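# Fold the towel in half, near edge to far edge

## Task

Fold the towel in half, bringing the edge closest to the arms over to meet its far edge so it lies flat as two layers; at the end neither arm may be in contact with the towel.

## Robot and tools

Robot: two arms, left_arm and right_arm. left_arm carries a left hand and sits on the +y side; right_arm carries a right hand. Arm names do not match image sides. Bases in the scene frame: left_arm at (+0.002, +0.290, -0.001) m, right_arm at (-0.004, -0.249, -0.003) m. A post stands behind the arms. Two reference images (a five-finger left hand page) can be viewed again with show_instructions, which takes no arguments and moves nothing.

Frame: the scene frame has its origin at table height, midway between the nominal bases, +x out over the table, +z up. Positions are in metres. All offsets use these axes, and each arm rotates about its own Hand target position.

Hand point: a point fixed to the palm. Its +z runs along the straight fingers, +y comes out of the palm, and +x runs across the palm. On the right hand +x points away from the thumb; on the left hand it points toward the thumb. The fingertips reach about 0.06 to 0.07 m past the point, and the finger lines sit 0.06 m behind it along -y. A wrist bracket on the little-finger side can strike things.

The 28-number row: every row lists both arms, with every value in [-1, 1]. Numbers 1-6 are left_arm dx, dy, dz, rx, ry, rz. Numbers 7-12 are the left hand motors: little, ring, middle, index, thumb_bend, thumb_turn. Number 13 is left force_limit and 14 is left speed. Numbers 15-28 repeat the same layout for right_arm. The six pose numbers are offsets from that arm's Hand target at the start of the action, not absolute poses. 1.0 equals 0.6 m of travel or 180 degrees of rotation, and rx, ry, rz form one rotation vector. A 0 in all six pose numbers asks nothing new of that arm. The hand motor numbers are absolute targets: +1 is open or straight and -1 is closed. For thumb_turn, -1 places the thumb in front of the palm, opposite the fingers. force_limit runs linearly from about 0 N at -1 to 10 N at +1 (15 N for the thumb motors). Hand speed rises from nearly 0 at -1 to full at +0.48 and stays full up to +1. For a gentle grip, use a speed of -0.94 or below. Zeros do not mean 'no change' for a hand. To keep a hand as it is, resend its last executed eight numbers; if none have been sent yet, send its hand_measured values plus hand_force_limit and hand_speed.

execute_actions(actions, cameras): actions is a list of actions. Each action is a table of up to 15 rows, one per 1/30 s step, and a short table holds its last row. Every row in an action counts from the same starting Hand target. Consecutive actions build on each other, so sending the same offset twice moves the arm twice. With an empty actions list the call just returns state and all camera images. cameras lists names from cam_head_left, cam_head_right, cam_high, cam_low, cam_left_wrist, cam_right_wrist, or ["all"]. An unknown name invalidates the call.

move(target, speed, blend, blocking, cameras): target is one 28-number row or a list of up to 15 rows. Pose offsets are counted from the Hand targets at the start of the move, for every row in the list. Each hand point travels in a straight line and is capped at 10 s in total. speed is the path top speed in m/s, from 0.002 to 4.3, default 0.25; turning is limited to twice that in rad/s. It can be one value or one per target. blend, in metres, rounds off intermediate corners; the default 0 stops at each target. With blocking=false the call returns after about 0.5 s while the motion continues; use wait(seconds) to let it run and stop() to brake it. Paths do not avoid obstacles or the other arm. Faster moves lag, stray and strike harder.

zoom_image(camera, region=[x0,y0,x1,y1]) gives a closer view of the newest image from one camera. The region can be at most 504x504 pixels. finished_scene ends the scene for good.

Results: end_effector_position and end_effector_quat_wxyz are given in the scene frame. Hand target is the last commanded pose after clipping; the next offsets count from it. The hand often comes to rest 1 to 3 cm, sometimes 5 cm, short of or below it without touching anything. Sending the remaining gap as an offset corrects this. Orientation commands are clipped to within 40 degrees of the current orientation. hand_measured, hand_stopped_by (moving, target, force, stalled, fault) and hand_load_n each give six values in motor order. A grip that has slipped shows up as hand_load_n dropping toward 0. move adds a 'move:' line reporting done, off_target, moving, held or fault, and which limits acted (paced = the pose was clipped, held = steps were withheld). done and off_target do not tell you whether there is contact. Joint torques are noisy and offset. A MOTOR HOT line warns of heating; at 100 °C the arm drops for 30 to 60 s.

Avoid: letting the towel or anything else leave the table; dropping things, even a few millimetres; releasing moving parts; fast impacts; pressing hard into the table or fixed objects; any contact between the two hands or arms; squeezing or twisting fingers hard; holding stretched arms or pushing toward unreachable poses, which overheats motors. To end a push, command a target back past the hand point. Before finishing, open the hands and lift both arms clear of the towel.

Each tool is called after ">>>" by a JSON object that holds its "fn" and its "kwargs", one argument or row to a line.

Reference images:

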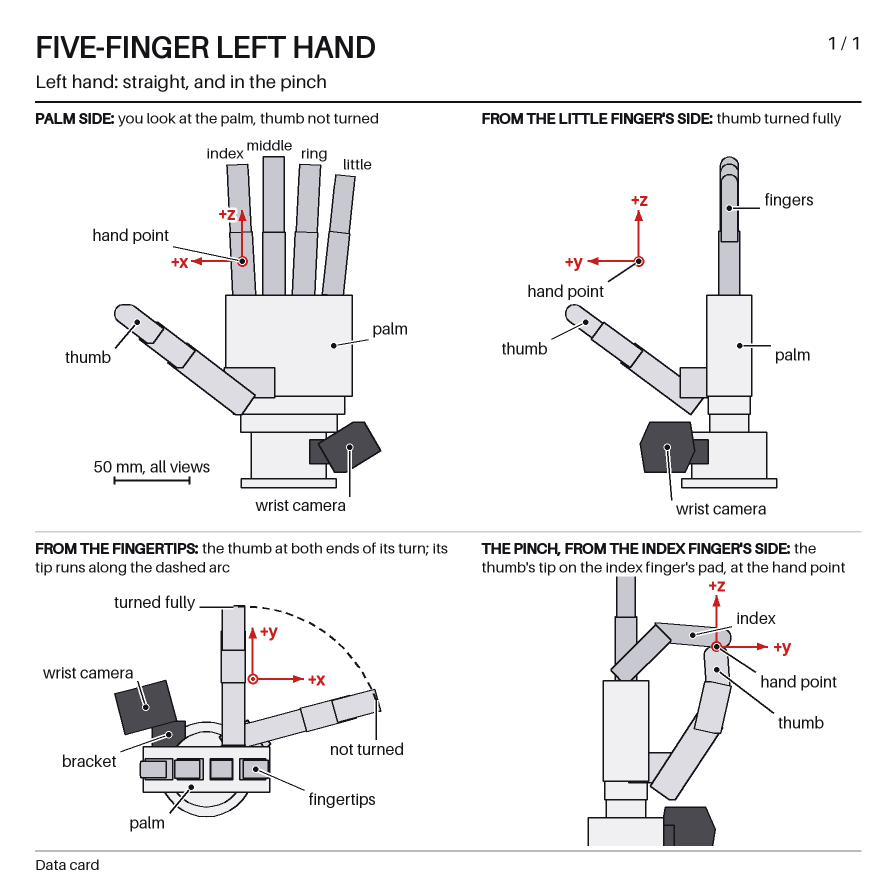

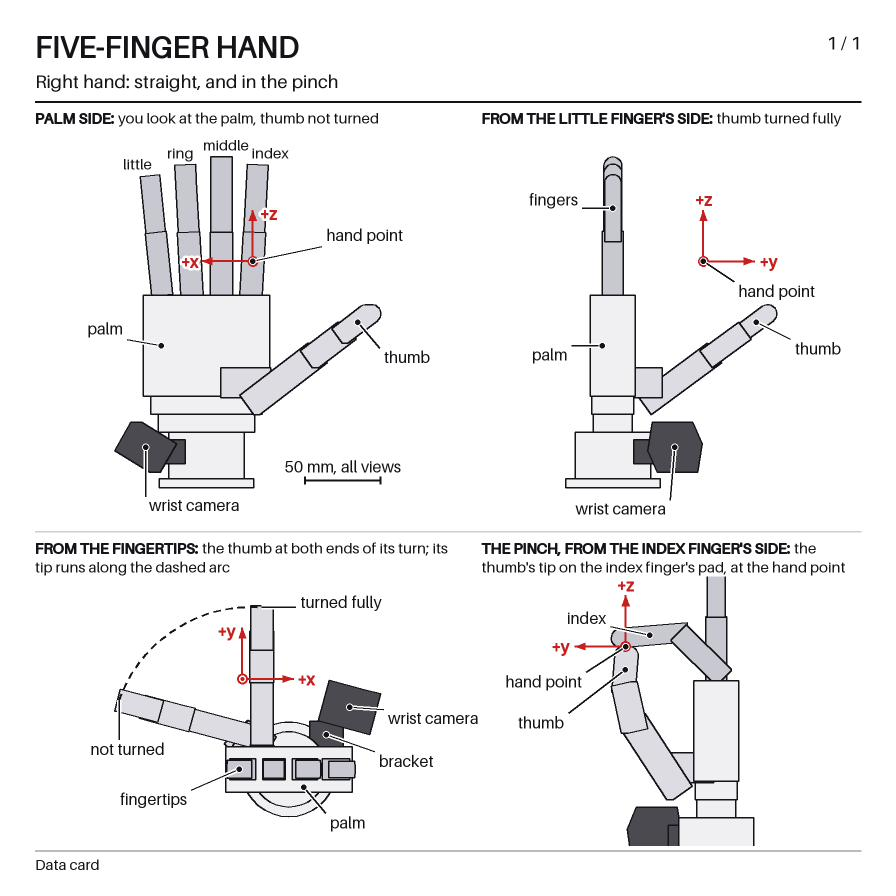

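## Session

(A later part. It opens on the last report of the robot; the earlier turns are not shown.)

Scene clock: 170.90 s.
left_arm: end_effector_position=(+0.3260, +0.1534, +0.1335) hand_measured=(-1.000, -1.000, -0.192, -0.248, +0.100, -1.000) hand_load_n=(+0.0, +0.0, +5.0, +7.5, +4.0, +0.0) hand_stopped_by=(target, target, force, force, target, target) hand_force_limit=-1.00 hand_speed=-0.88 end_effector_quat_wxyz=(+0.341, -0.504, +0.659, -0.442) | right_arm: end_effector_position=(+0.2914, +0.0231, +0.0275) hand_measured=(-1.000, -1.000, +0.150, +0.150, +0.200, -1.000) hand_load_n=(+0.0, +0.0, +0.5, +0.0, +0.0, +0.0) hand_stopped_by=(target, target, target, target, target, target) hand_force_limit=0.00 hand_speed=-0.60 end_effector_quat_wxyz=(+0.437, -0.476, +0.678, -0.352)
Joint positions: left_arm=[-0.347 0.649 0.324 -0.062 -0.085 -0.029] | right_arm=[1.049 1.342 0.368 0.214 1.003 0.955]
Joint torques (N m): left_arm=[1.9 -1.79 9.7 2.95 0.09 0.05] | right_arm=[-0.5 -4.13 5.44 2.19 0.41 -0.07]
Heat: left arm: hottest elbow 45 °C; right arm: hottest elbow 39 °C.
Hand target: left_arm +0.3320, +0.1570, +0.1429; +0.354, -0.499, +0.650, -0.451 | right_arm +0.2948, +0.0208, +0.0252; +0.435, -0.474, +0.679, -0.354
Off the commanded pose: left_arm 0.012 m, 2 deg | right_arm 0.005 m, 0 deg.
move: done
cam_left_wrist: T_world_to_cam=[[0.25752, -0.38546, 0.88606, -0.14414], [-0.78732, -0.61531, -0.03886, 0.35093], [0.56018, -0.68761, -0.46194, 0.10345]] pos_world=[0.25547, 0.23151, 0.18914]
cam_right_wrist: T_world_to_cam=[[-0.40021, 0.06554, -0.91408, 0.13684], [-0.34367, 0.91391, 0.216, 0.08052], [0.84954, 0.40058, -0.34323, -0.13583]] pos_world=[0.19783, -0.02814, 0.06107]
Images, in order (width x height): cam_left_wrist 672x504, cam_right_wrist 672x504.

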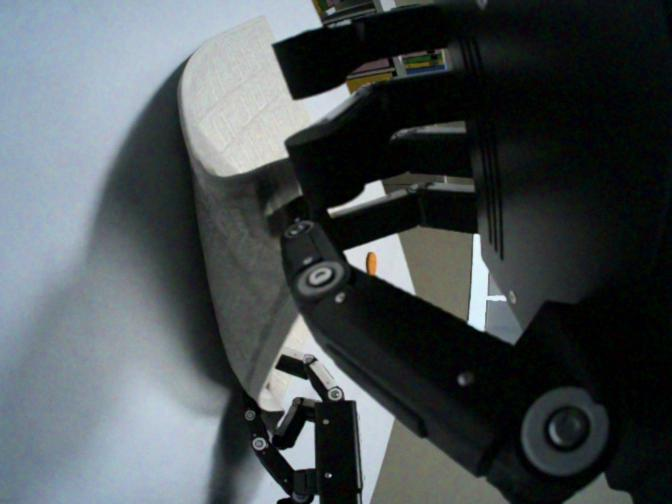

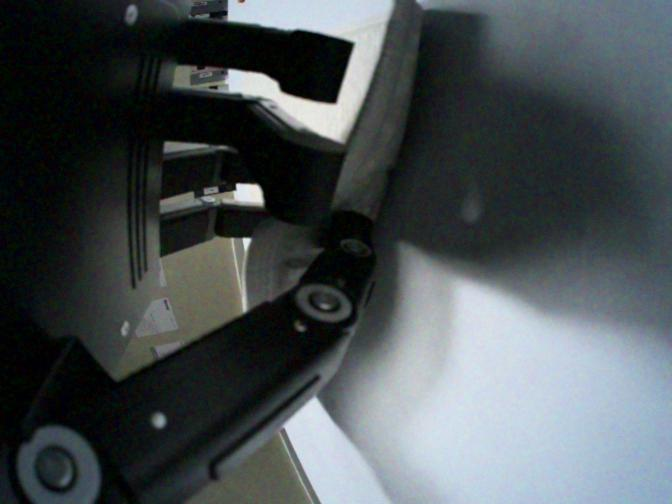

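>>> {"fn": "move", "kwargs": {
  "target": [
    [0,0,0,0,0,0,-1,-1,-0.45,-0.45,0.1,-1,-1,-0.88,0,0,0,0,0,0,-1,-1,-0.1,-0.1,0.12,-1,0,-0.8]
  ],
  "cameras": ["cam_right_wrist","cam_left_wrist"]
}}

>>> {"fn": "zoom_image", "kwargs": {
  "camera": "cam_right_wrist",
  "region": [230, 100, 480, 350]
}}

>>> {"fn": "zoom_image", "kwargs": {
  "camera": "cam_left_wrist",
  "region": [200, 310, 360, 504]
}}

Scene clock: 172.23 s.
left_arm: end_effector_position=(+0.3260, +0.1534, +0.1335) hand_measured=(-1.000, -1.000, -0.192, -0.248, +0.100, -1.000) hand_load_n=(+0.0, +0.0, +4.5, +7.5, +4.0, +0.0) hand_stopped_by=(target, target, force, force, target, target) hand_force_limit=-1.00 hand_speed=-0.88 end_effector_quat_wxyz=(+0.341, -0.504, +0.659, -0.442) | right_arm: end_effector_position=(+0.2919, +0.0234, +0.0282) hand_measured=(-1.000, -1.000, -0.100, -0.100, +0.120, -1.000) hand_load_n=(+0.0, +0.0, +0.5, +0.0, +0.5, +0.0) hand_stopped_by=(target, target, target, target, target, target) hand_force_limit=0.00 hand_speed=-0.80 end_effector_quat_wxyz=(+0.438, -0.474, +0.678, -0.352)
Joint positions: left_arm=[-0.347 0.649 0.324 -0.062 -0.085 -0.029] | right_arm=[1.049 1.342 0.368 0.218 1.003 0.955]
Joint torques (N m): left_arm=[1.79 -1.9 9.72 2.95 0.08 0.06] | right_arm=[-0.38 -4.13 5.44 2.03 0.4 -0.07]
Heat: left arm: hottest elbow 45 °C; right arm: hottest elbow 39 °C.
Hand target: left_arm +0.3320, +0.1570, +0.1429; +0.354, -0.499, +0.650, -0.451 | right_arm +0.2948, +0.0208, +0.0252; +0.435, -0.474, +0.679, -0.354
Off the commanded pose: left_arm 0.012 m, 2 deg | right_arm 0.005 m, 0 deg.
move: done
cam_left_wrist: T_world_to_cam=[[0.25752, -0.38546, 0.88606, -0.14414], [-0.78732, -0.61531, -0.03886, 0.35093], [0.56018, -0.68761, -0.46194, 0.10345]] pos_world=[0.25547, 0.23151, 0.18914]
cam_right_wrist: T_world_to_cam=[[-0.39856, 0.06896, -0.91455, 0.13705], [-0.34334, 0.91344, 0.2185, 0.08009], [0.85045, 0.40108, -0.34039, -0.13652]] pos_world=[0.19823, -0.02785, 0.06137]
Images, in order (width x height): cam_left_wrist 672x504, cam_right_wrist 672x504.

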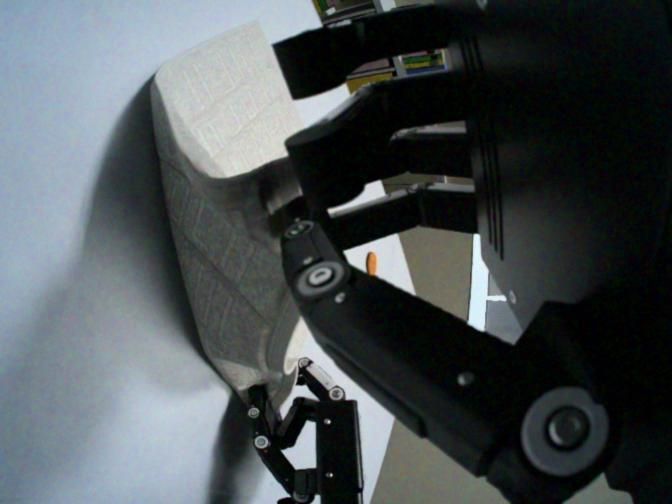

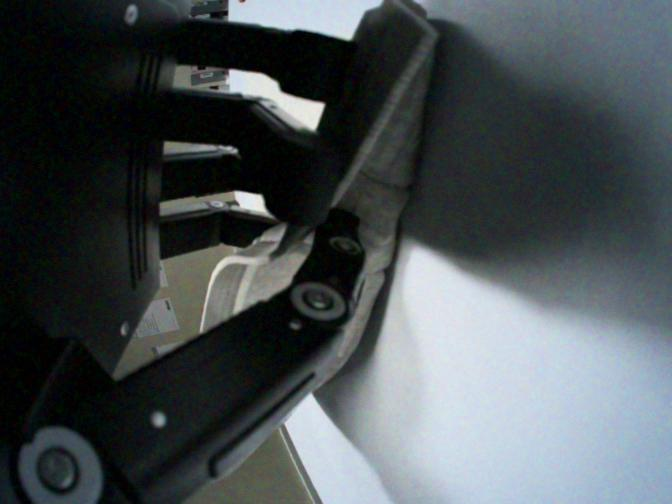

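Scaled by 2.016 from the camera's image (finer frame: 960x720).

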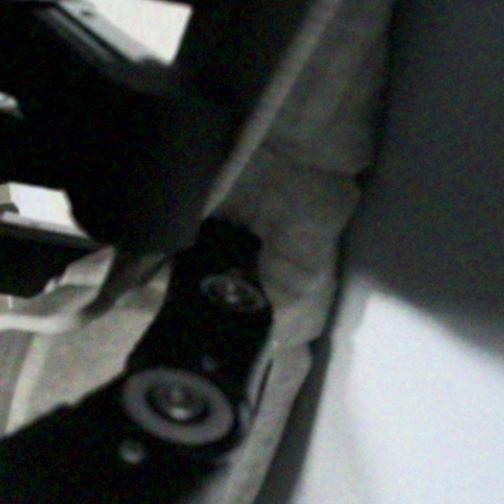

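Scaled by 2.598 from the camera's image (finer frame: 960x720).

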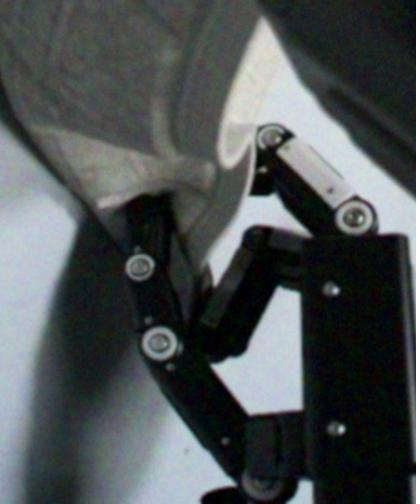

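>>> {"fn": "move", "kwargs": {
  "target": [
    [0,0,0,0,0,0,-1,-1,-0.45,-0.45,0.1,-1,-1,-0.88,0,0,0,0,0,0,-1,-1,-0.5,-0.5,0.1,-1,0,-0.88]
  ],
  "cameras": ["cam_right_wrist","cam_left_wrist"]
}}

>>> {"fn": "zoom_image", "kwargs": {
  "camera": "cam_right_wrist",
  "region": [230, 100, 480, 350]
}}

>>> {"fn": "zoom_image", "kwargs": {
  "camera": "cam_left_wrist",
  "region": [200, 310, 360, 504]
}}

Scene clock: 173.27 s.
left_arm: end_effector_position=(+0.3260, +0.1534, +0.1335) hand_measured=(-1.000, -1.000, -0.192, -0.248, +0.100, -1.000) hand_load_n=(+0.0, +0.0, +5.0, +7.5, +3.5, +0.0) hand_stopped_by=(target, target, force, force, target, target) hand_force_limit=-1.00 hand_speed=-0.88 end_effector_quat_wxyz=(+0.341, -0.504, +0.659, -0.442) | right_arm: end_effector_position=(+0.2919, +0.0234, +0.0282) hand_measured=(-1.000, -1.000, -0.208, -0.220, +0.100, -1.000) hand_load_n=(+0.0, +0.0, +6.0, +5.5, +2.0, +0.0) hand_stopped_by=(target, target, force, force, target, target) hand_force_limit=0.00 hand_speed=-0.88 end_effector_quat_wxyz=(+0.438, -0.474, +0.678, -0.352)
Joint positions: left_arm=[-0.347 0.649 0.324 -0.062 -0.085 -0.029] | right_arm=[1.049 1.342 0.368 0.218 1.003 0.955]
Joint torques (N m): left_arm=[1.61 -1.67 9.72 2.95 0.09 0.05] | right_arm=[-0.44 -4.13 5.42 2.03 0.4 -0.07]
Heat: left arm: hottest elbow 45 °C; right arm: hottest elbow 39 °C.
Hand target: left_arm +0.3320, +0.1570, +0.1429; +0.354, -0.499, +0.650, -0.451 | right_arm +0.2948, +0.0208, +0.0252; +0.435, -0.474, +0.679, -0.354
Off the commanded pose: left_arm 0.012 m, 2 deg | right_arm 0.005 m, 0 deg.
move: done
cam_left_wrist: T_world_to_cam=[[0.25752, -0.38546, 0.88606, -0.14414], [-0.78732, -0.61531, -0.03886, 0.35093], [0.56018, -0.68761, -0.46194, 0.10345]] pos_world=[0.25547, 0.23151, 0.18914]
cam_right_wrist: T_world_to_cam=[[-0.39856, 0.06896, -0.91455, 0.13705], [-0.34334, 0.91344, 0.2185, 0.08009], [0.85045, 0.40108, -0.34039, -0.13652]] pos_world=[0.19823, -0.02785, 0.06137]
Images, in order (width x height): cam_left_wrist 672x504, cam_right_wrist 672x504.

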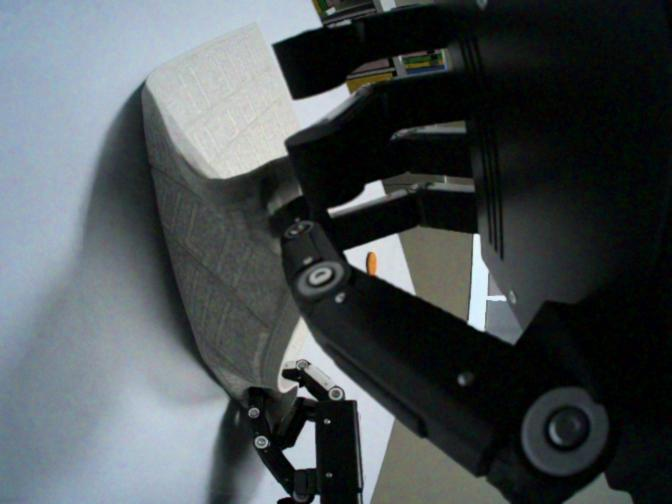

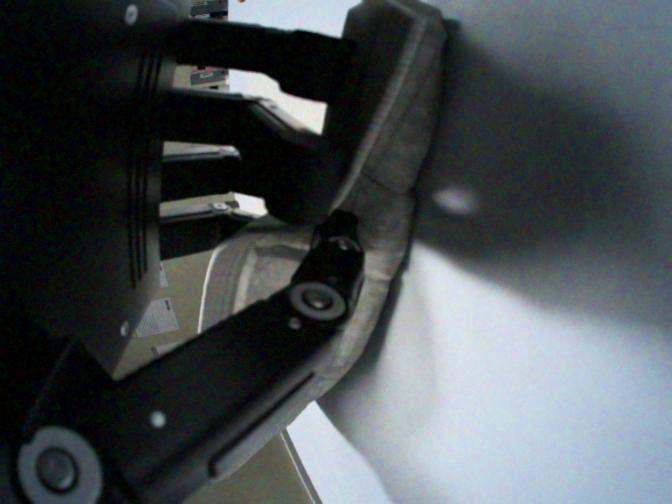

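Scaled by 2.016 from the camera's image (finer frame: 960x720).

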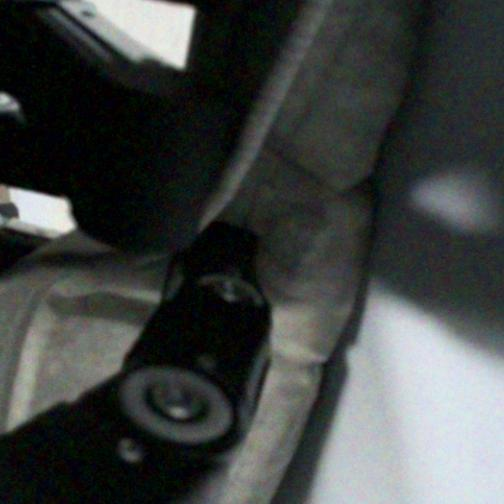

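Scaled by 2.598 from the camera's image (finer frame: 960x720).

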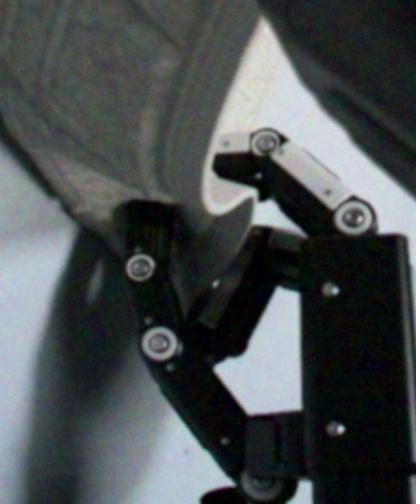

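>>> {"fn": "move", "kwargs": {
  "target": [
    [0,0,0,0,0,0,-1,-1,-0.45,-0.45,0.1,-1,-1,-0.88,0.015,0,0.08,-0.04,0,0,-1,-1,-0.5,-0.5,0.1,-1,0,-0.88],
    [0,0,0,0,0,0,-1,-1,-0.45,-0.45,0.1,-1,-1,-0.88,0.034,0,0.183,-0.083,0,0,-1,-1,-0.5,-0.5,0.1,-1,0,-0.88]
  ],
  "speed": 0.07,
  "blend": [0.02,0],
  "cameras": ["all"]
}}

Scene clock: 176.30 s.
left_arm: end_effector_position=(+0.3260, +0.1534, +0.1335) hand_measured=(-1.000, -1.000, -0.192, -0.248, +0.100, -1.000) hand_load_n=(+0.0, +0.0, +5.0, +7.0, +3.5, +0.0) hand_stopped_by=(target, target, force, force, target, target) hand_force_limit=-1.00 hand_speed=-0.88 end_effector_quat_wxyz=(+0.341, -0.504, +0.659, -0.442) | right_arm: end_effector_position=(+0.3040, +0.0124, +0.1138) hand_measured=(-1.000, -1.000, -0.208, -0.220, +0.100, -1.000) hand_load_n=(+0.0, +0.0, +5.5, +5.0, +1.5, +0.0) hand_stopped_by=(target, target, force, force, target, target) hand_force_limit=0.00 hand_speed=-0.88 end_effector_quat_wxyz=(+0.359, -0.540, +0.621, -0.440)
Joint positions: left_arm=[-0.347 0.649 0.324 -0.062 -0.085 -0.029] | right_arm=[1.043 1.146 0.579 -0.29 1.081 0.764]
Joint torques (N m): left_arm=[1.73 -1.85 9.66 2.96 0.07 0.06] | right_arm=[-0.56 -5.01 10.99 0.73 0.85 -0.08]
Heat: left arm: hottest elbow 45 °C; right arm: hottest elbow 39 °C.
Hand target: left_arm +0.3320, +0.1570, +0.1429; +0.354, -0.499, +0.650, -0.451 | right_arm +0.3152, +0.0208, +0.1348; +0.369, -0.527, +0.627, -0.439
Off the commanded pose: left_arm 0.012 m, 2 deg | right_arm 0.025 m, 2 deg.
move: off_target (right_arm)
cam_left_wrist: T_world_to_cam=[[0.25752, -0.38546, 0.88606, -0.14414], [-0.78732, -0.61531, -0.03886, 0.35093], [0.56018, -0.68761, -0.46194, 0.10345]] pos_world=[0.25547, 0.23151, 0.18914]
cam_right_wrist: T_world_to_cam=[[-0.41642, -0.20117, -0.88664, 0.2265], [-0.35074, 0.93527, -0.04747, 0.10779], [0.83879, 0.29121, -0.46002, -0.09469]] pos_world=[0.21155, -0.02767, 0.16238]

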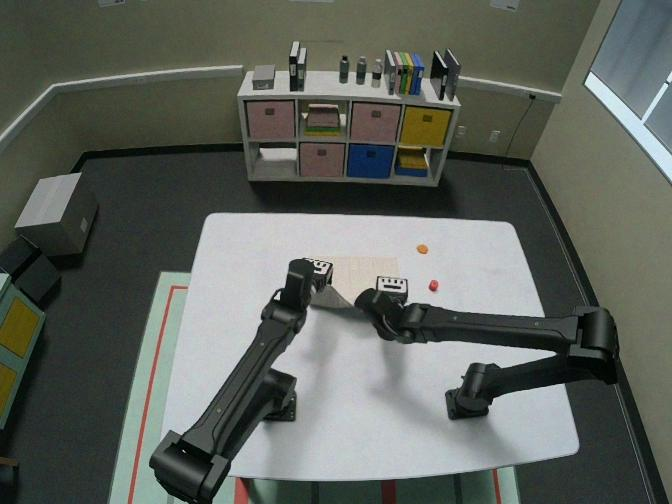

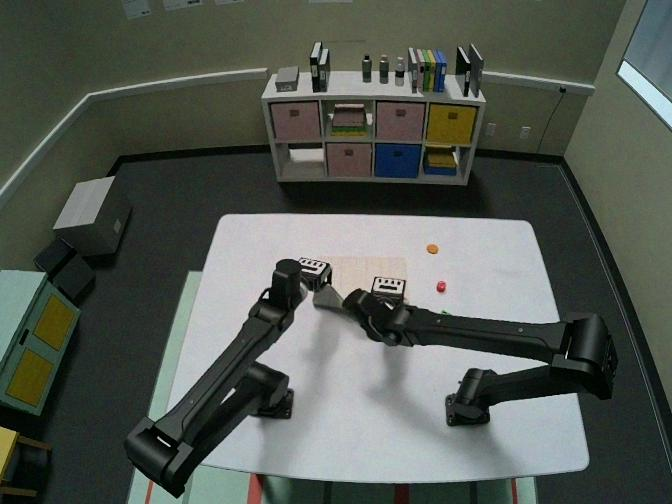

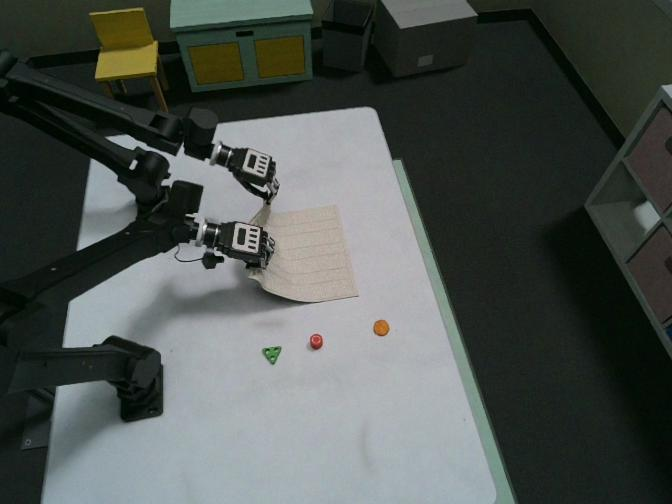

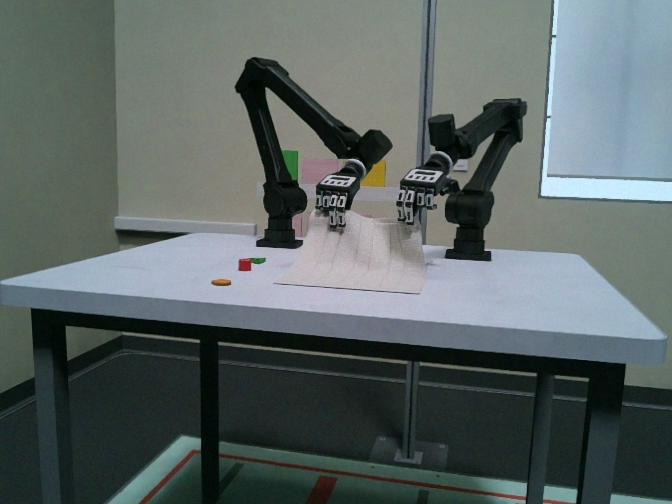

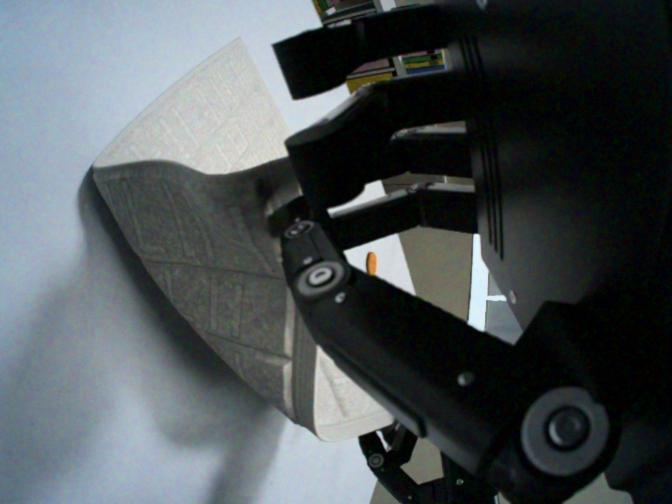

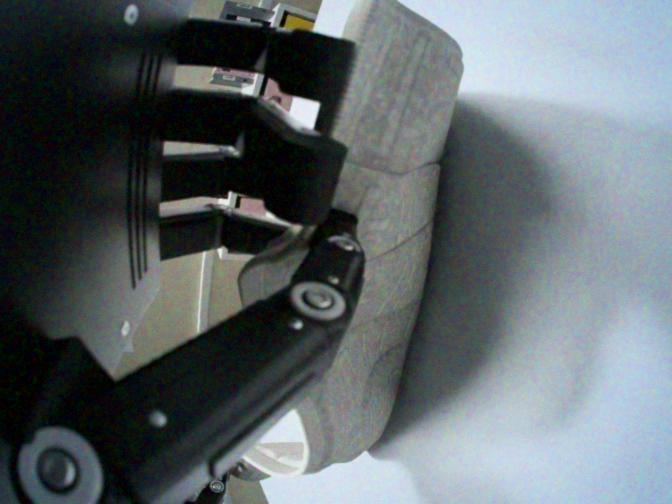

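>>> {"fn": "move", "kwargs": {
  "target": [
    [-0.033,0.01,-0.185,0,0,0,-1,-1,-0.45,-0.45,0.1,-1,-1,-0.88,0,0,0,0,0,0,-1,-1,-0.5,-0.5,0.1,-1,0,-0.88]
  ],
  "speed": 0.07,
  "cameras": ["cam_high","cam_low","cam_left_wrist","cam_right_wrist"]
}}

Scene clock: 179.37 s.
left_arm: end_effector_position=(+0.3088, +0.1599, +0.0305) hand_measured=(-1.000, -1.000, -0.192, -0.248, +0.100, -1.000) hand_load_n=(+0.5, +0.0, +4.5, +7.5, +3.5, +0.0) hand_stopped_by=(target, target, force, force, target, target) hand_force_limit=-1.00 hand_speed=-0.88 end_effector_quat_wxyz=(+0.347, -0.500, +0.654, -0.450) | right_arm: end_effector_position=(+0.3039, +0.0124, +0.1137) hand_measured=(-1.000, -1.000, -0.208, -0.220, +0.100, -1.000) hand_load_n=(+0.0, +0.0, +6.0, +5.0, +1.5, +0.0) hand_stopped_by=(target, target, force, force, target, target) hand_force_limit=0.00 hand_speed=-0.88 end_effector_quat_wxyz=(+0.359, -0.540, +0.621, -0.440)
Joint positions: left_arm=[-0.347 0.962 0.072 0.526 -0.085 -0.029] | right_arm=[1.043 1.146 0.579 -0.291 1.081 0.764]
Joint torques (N m): left_arm=[1.44 -1.2 6.82 2.84 -0.06 0.03] | right_arm=[-0.5 -5.07 10.97 0.87 0.85 -0.08]
Heat: left arm: hottest elbow 44 °C; right arm: hottest elbow 39 °C.
Hand target: left_arm +0.3121, +0.1630, +0.0318; +0.354, -0.499, +0.650, -0.451 | right_arm +0.3152, +0.0208, +0.1348; +0.369, -0.527, +0.627, -0.439
Off the commanded pose: left_arm 0.005 m, 1 deg | right_arm 0.025 m, 2 deg.
move: done
cam_left_wrist: T_world_to_cam=[[0.23854, -0.37856, 0.89431, -0.04136], [-0.7859, -0.61623, -0.05122, 0.33744], [0.5705, -0.69061, -0.44451, 0.06665]] pos_world=[0.23703, 0.23832, 0.0839]
cam_right_wrist: T_world_to_cam=[[-0.41654, -0.20143, -0.88652, 0.2265], [-0.3508, 0.93524, -0.04768, 0.10783], [0.83871, 0.29113, -0.46023, -0.09464]] pos_world=[0.21155, -0.02767, 0.16238]

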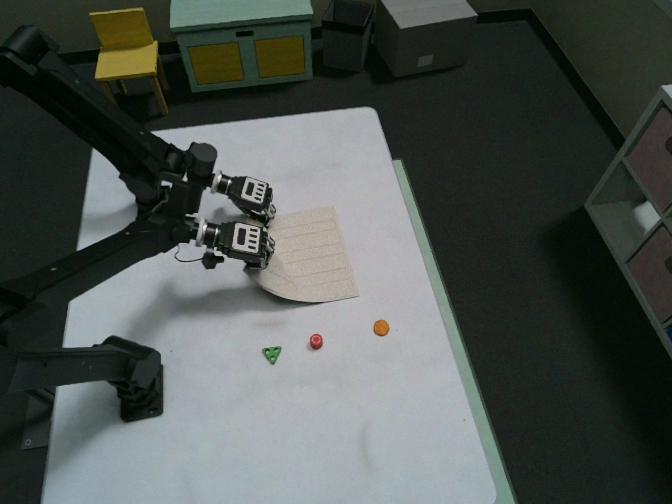

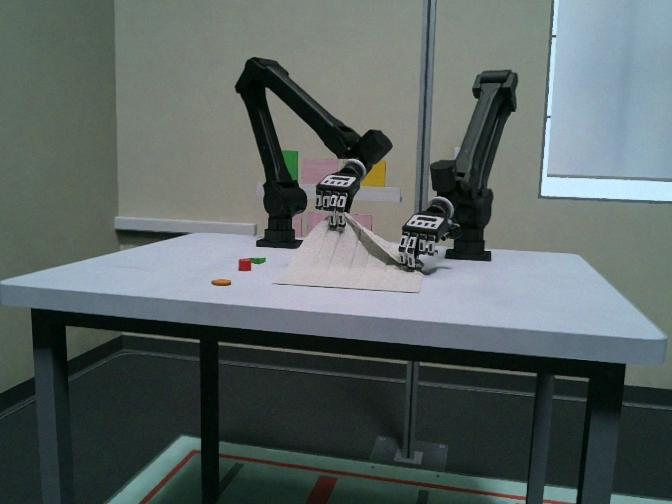

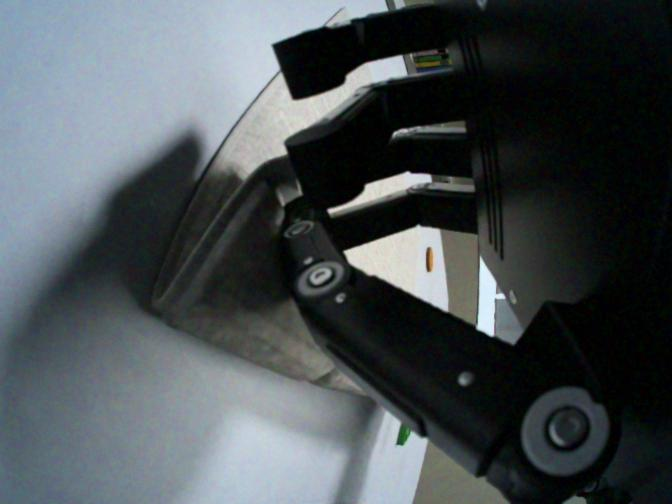

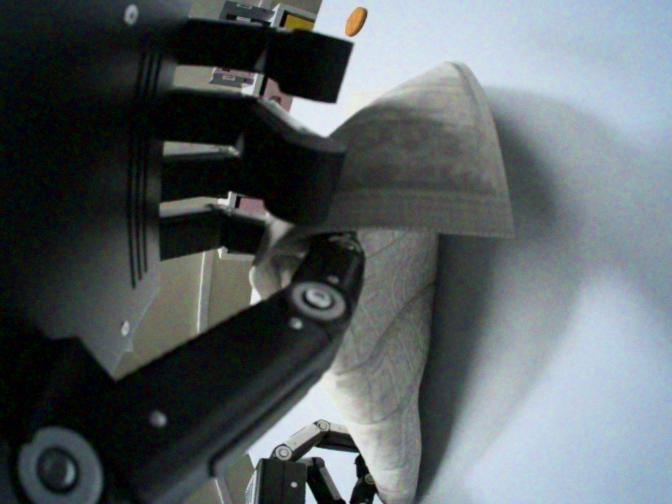

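>>> {"fn": "move", "kwargs": {
  "target": [
    [0,0,-0.012,0,0,0,-1,-1,0.1,0.1,0.25,-1,-1,-0.7,0,0,0,0,0,0,-1,-1,-0.5,-0.5,0.1,-1,0,-0.88],
    [0,0,-0.012,0,0,0,-1,-1,0.6,0.6,0.3,-1,-1,-0.5,0,0,0,0,0,0,-1,-1,-0.5,-0.5,0.1,-1,0,-0.88],
    [-0.01,0.03,0.13,0,0,0,-1,-1,0.6,0.6,0.3,-1,-1,-0.5,0,0,0,0,0,0,-1,-1,-0.5,-0.5,0.1,-1,0,-0.88]
  ],
  "speed": 0.07,
  "cameras": ["cam_high","cam_low","cam_left_wrist","cam_right_wrist"]
}}

Scene clock: 183.30 s.
left_arm: end_effector_position=(+0.2935, +0.1792, +0.0828) hand_measured=(-1.000, -1.000, +0.600, +0.600, +0.300, -1.000) hand_load_n=(+0.0, +0.0, +0.0, +0.0, +0.0, +0.0) hand_stopped_by=(target, target, target, target, target, target) hand_force_limit=-1.00 hand_speed=-0.50 end_effector_quat_wxyz=(+0.339, -0.506, +0.660, -0.441) | right_arm: end_effector_position=(+0.3039, +0.0124, +0.1137) hand_measured=(-1.000, -1.000, -0.208, -0.220, +0.100, -1.000) hand_load_n=(+0.0, +0.0, +5.5, +5.0, +2.0, +0.0) hand_stopped_by=(target, target, force, force, target, target) hand_force_limit=0.00 hand_speed=-0.88 end_effector_quat_wxyz=(+0.359, -0.540, +0.621, -0.440)
Joint positions: left_arm=[-0.259 0.529 0.158 -0.021 -0.003 0.001] | right_arm=[1.043 1.146 0.579 -0.291 1.081 0.764]
Joint torques (N m): left_arm=[1.85 -0.44 13.65 1.36 0.12 0.06] | right_arm=[-0.5 -5.01 10.96 0.88 0.85 -0.08]
Heat: left arm: hottest elbow 44 °C; right arm: hottest elbow 39 °C.
Hand target: left_arm +0.3061, +0.1811, +0.1098; +0.354, -0.499, +0.650, -0.451 | right_arm +0.3152, +0.0208, +0.1348; +0.369, -0.527, +0.627, -0.439
Off the commanded pose: left_arm 0.030 m, 2 deg | right_arm 0.025 m, 2 deg.
move: off_target (left_arm)
cam_left_wrist: T_world_to_cam=[[0.26358, -0.38394, 0.88494, -0.08284], [-0.78723, -0.61579, -0.0327, 0.33876], [0.55749, -0.68803, -0.46456, 0.11701]] pos_world=[0.22328, 0.25731, 0.13875]
cam_right_wrist: T_world_to_cam=[[-0.41654, -0.20143, -0.88652, 0.2265], [-0.3508, 0.93524, -0.04768, 0.10783], [0.83871, 0.29113, -0.46023, -0.09464]] pos_world=[0.21155, -0.02767, 0.16238]

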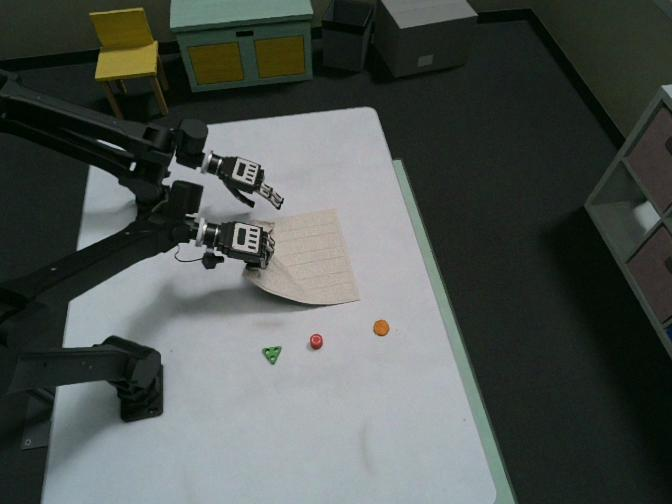

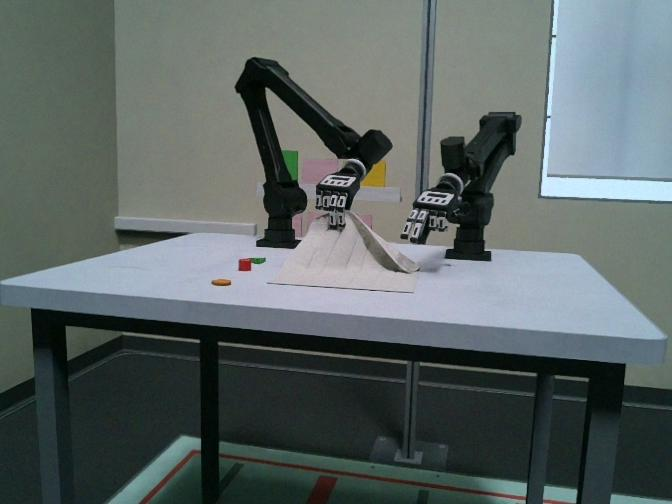

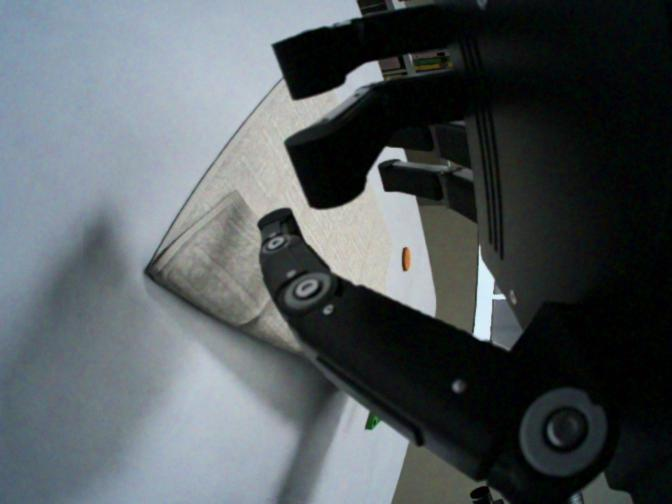

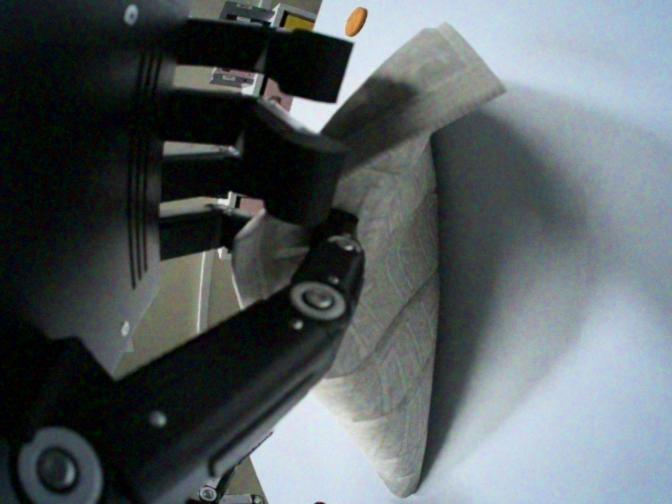

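>>> {"fn": "zoom_image", "kwargs": {
  "camera": "cam_left_wrist",
  "region": [120, 60, 420, 440]
}}

>>> {"fn": "zoom_image", "kwargs": {
  "camera": "cam_low",
  "region": [260, 180, 440, 310]
}}

>>> {"fn": "zoom_image", "kwargs": {
  "camera": "cam_high",
  "region": [220, 180, 400, 320]
}}

Scaled by 1.326 from the camera's image (finer frame: 960x720).

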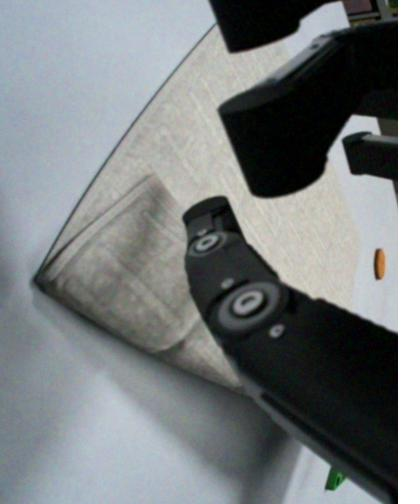

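Scaled by 2.800.

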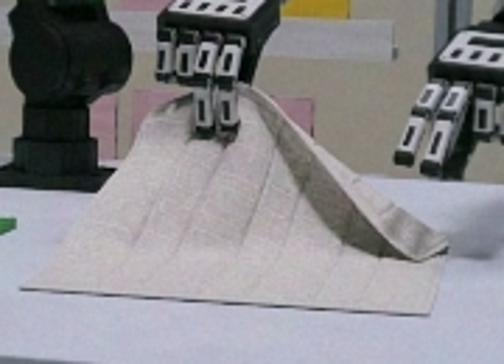

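Scaled by 2.800.

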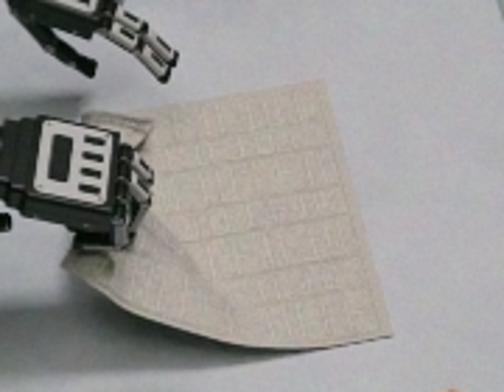

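>>> {"fn": "move", "kwargs": {
  "target": [
    [0,0.05,0.02,0,0,0,-1,-1,0.6,0.6,0.3,-1,-1,-0.5,-0.06,0,0,-0.0193,-0.1094,0,-1,-1,-0.5,-0.5,0.1,-1,0,-0.88]
  ],
  "speed": 0.07,
  "cameras": ["cam_high","cam_low","cam_left_wrist","cam_right_wrist"]
}}

>>> {"fn": "zoom_image", "kwargs": {
  "camera": "cam_low",
  "region": [260, 180, 440, 310]
}}

>>> {"fn": "zoom_image", "kwargs": {
  "camera": "cam_high",
  "region": [220, 180, 400, 320]
}}

Scene clock: 188.30 s.
left_arm: end_effector_position=(+0.2946, +0.2067, +0.0939) hand_measured=(-1.000, -1.000, +0.600, +0.600, +0.300, -1.000) hand_load_n=(+0.0, +0.0, +0.0, +0.0, +0.0, +0.0) hand_stopped_by=(target, target, target, target, target, target) hand_force_limit=-1.00 hand_speed=-0.50 end_effector_quat_wxyz=(+0.336, -0.508, +0.659, -0.442) | right_arm: end_effector_position=(+0.2826, +0.0178, +0.1379) hand_measured=(-1.000, -1.000, -0.208, -0.220, +0.100, -1.000) hand_load_n=(+0.5, +0.0, +6.0, +5.0, +2.0, +0.0) hand_stopped_by=(target, target, force, force, target, target) hand_force_limit=0.00 hand_speed=-0.88 end_effector_quat_wxyz=(+0.444, -0.454, +0.555, -0.537)
Joint positions: left_arm=[-0.072 0.478 0.181 -0.103 0.173 0.065] | right_arm=[1.229 1.251 0.391 0.644 1.442 0.22]
Joint torques (N m): left_arm=[1.73 -0.21 14.01 1.31 0.2 0.06] | right_arm=[1.38 -3.72 5.79 2.24 0.27 -0.09]
Heat: left arm: hottest elbow 44 °C; right arm: hottest elbow 39 °C.
Hand target: left_arm +0.3061, +0.2110, +0.1218; +0.354, -0.499, +0.650, -0.451 | right_arm +0.2792, +0.0208, +0.1350; +0.455, -0.455, +0.541, -0.542
Off the commanded pose: left_arm 0.030 m, 3 deg | right_arm 0.006 m, 2 deg.
move: off_target (left_arm)
cam_left_wrist: T_world_to_cam=[[0.26625, -0.37712, 0.88707, -0.08478], [-0.78741, -0.6159, -0.0255, 0.35646], [0.55596, -0.6917, -0.46093, 0.14132]] pos_world=[0.22468, 0.28532, 0.14944]
cam_right_wrist: T_world_to_cam=[[-0.10718, -0.21727, -0.97021, 0.16452], [-0.2835, 0.942, -0.17963, 0.09551], [0.95296, 0.25581, -0.16256, -0.13985]] pos_world=[0.17798, -0.01845, 0.15404]

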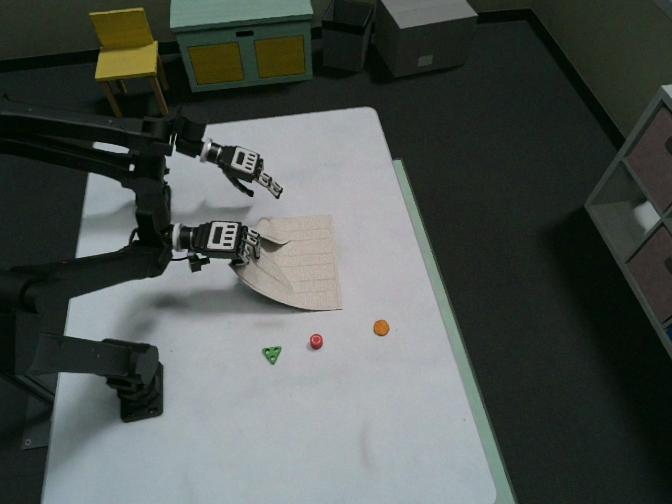

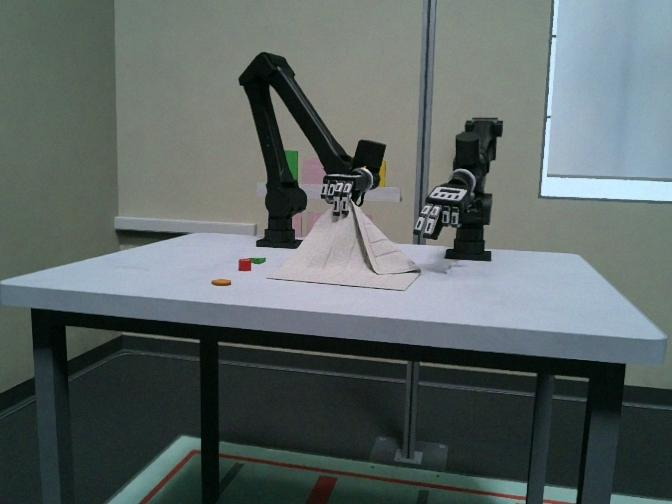

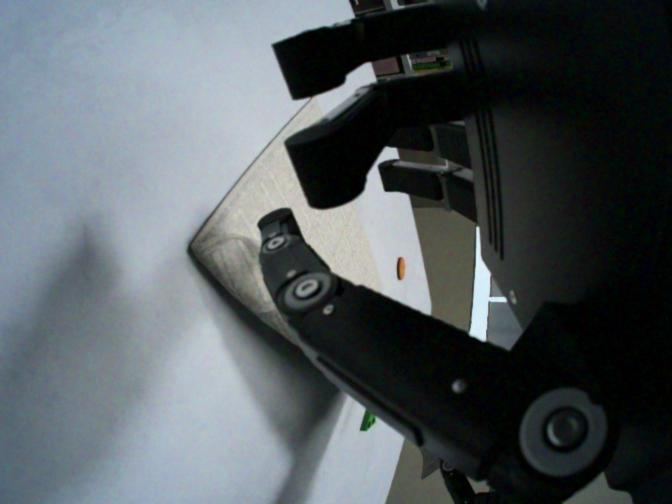

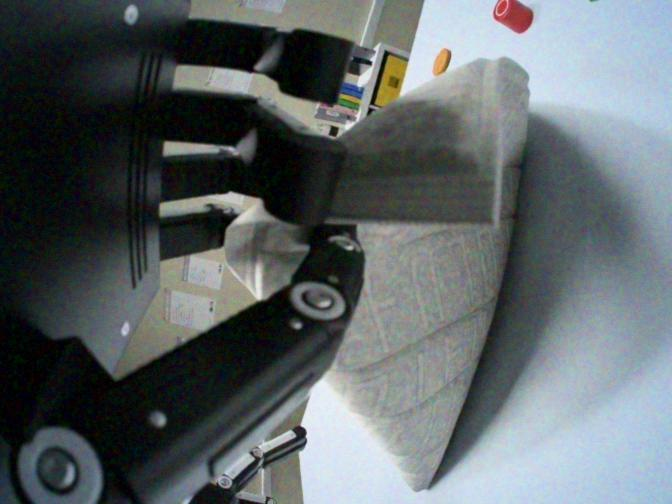

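Scaled by 2.800.

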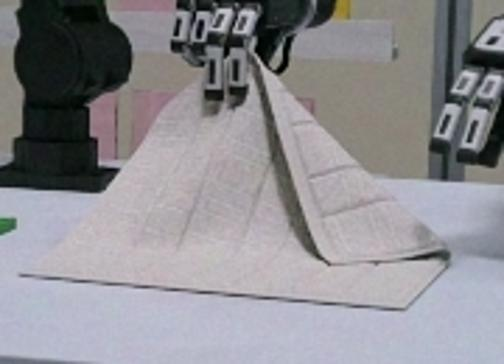

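Scaled by 2.800.

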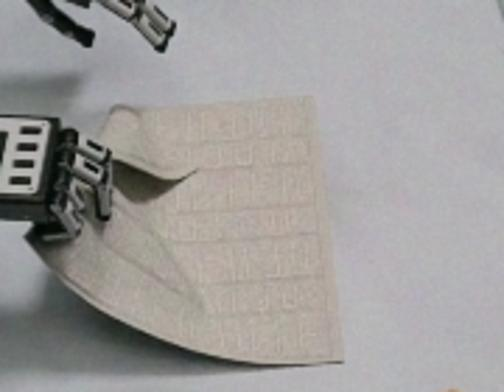

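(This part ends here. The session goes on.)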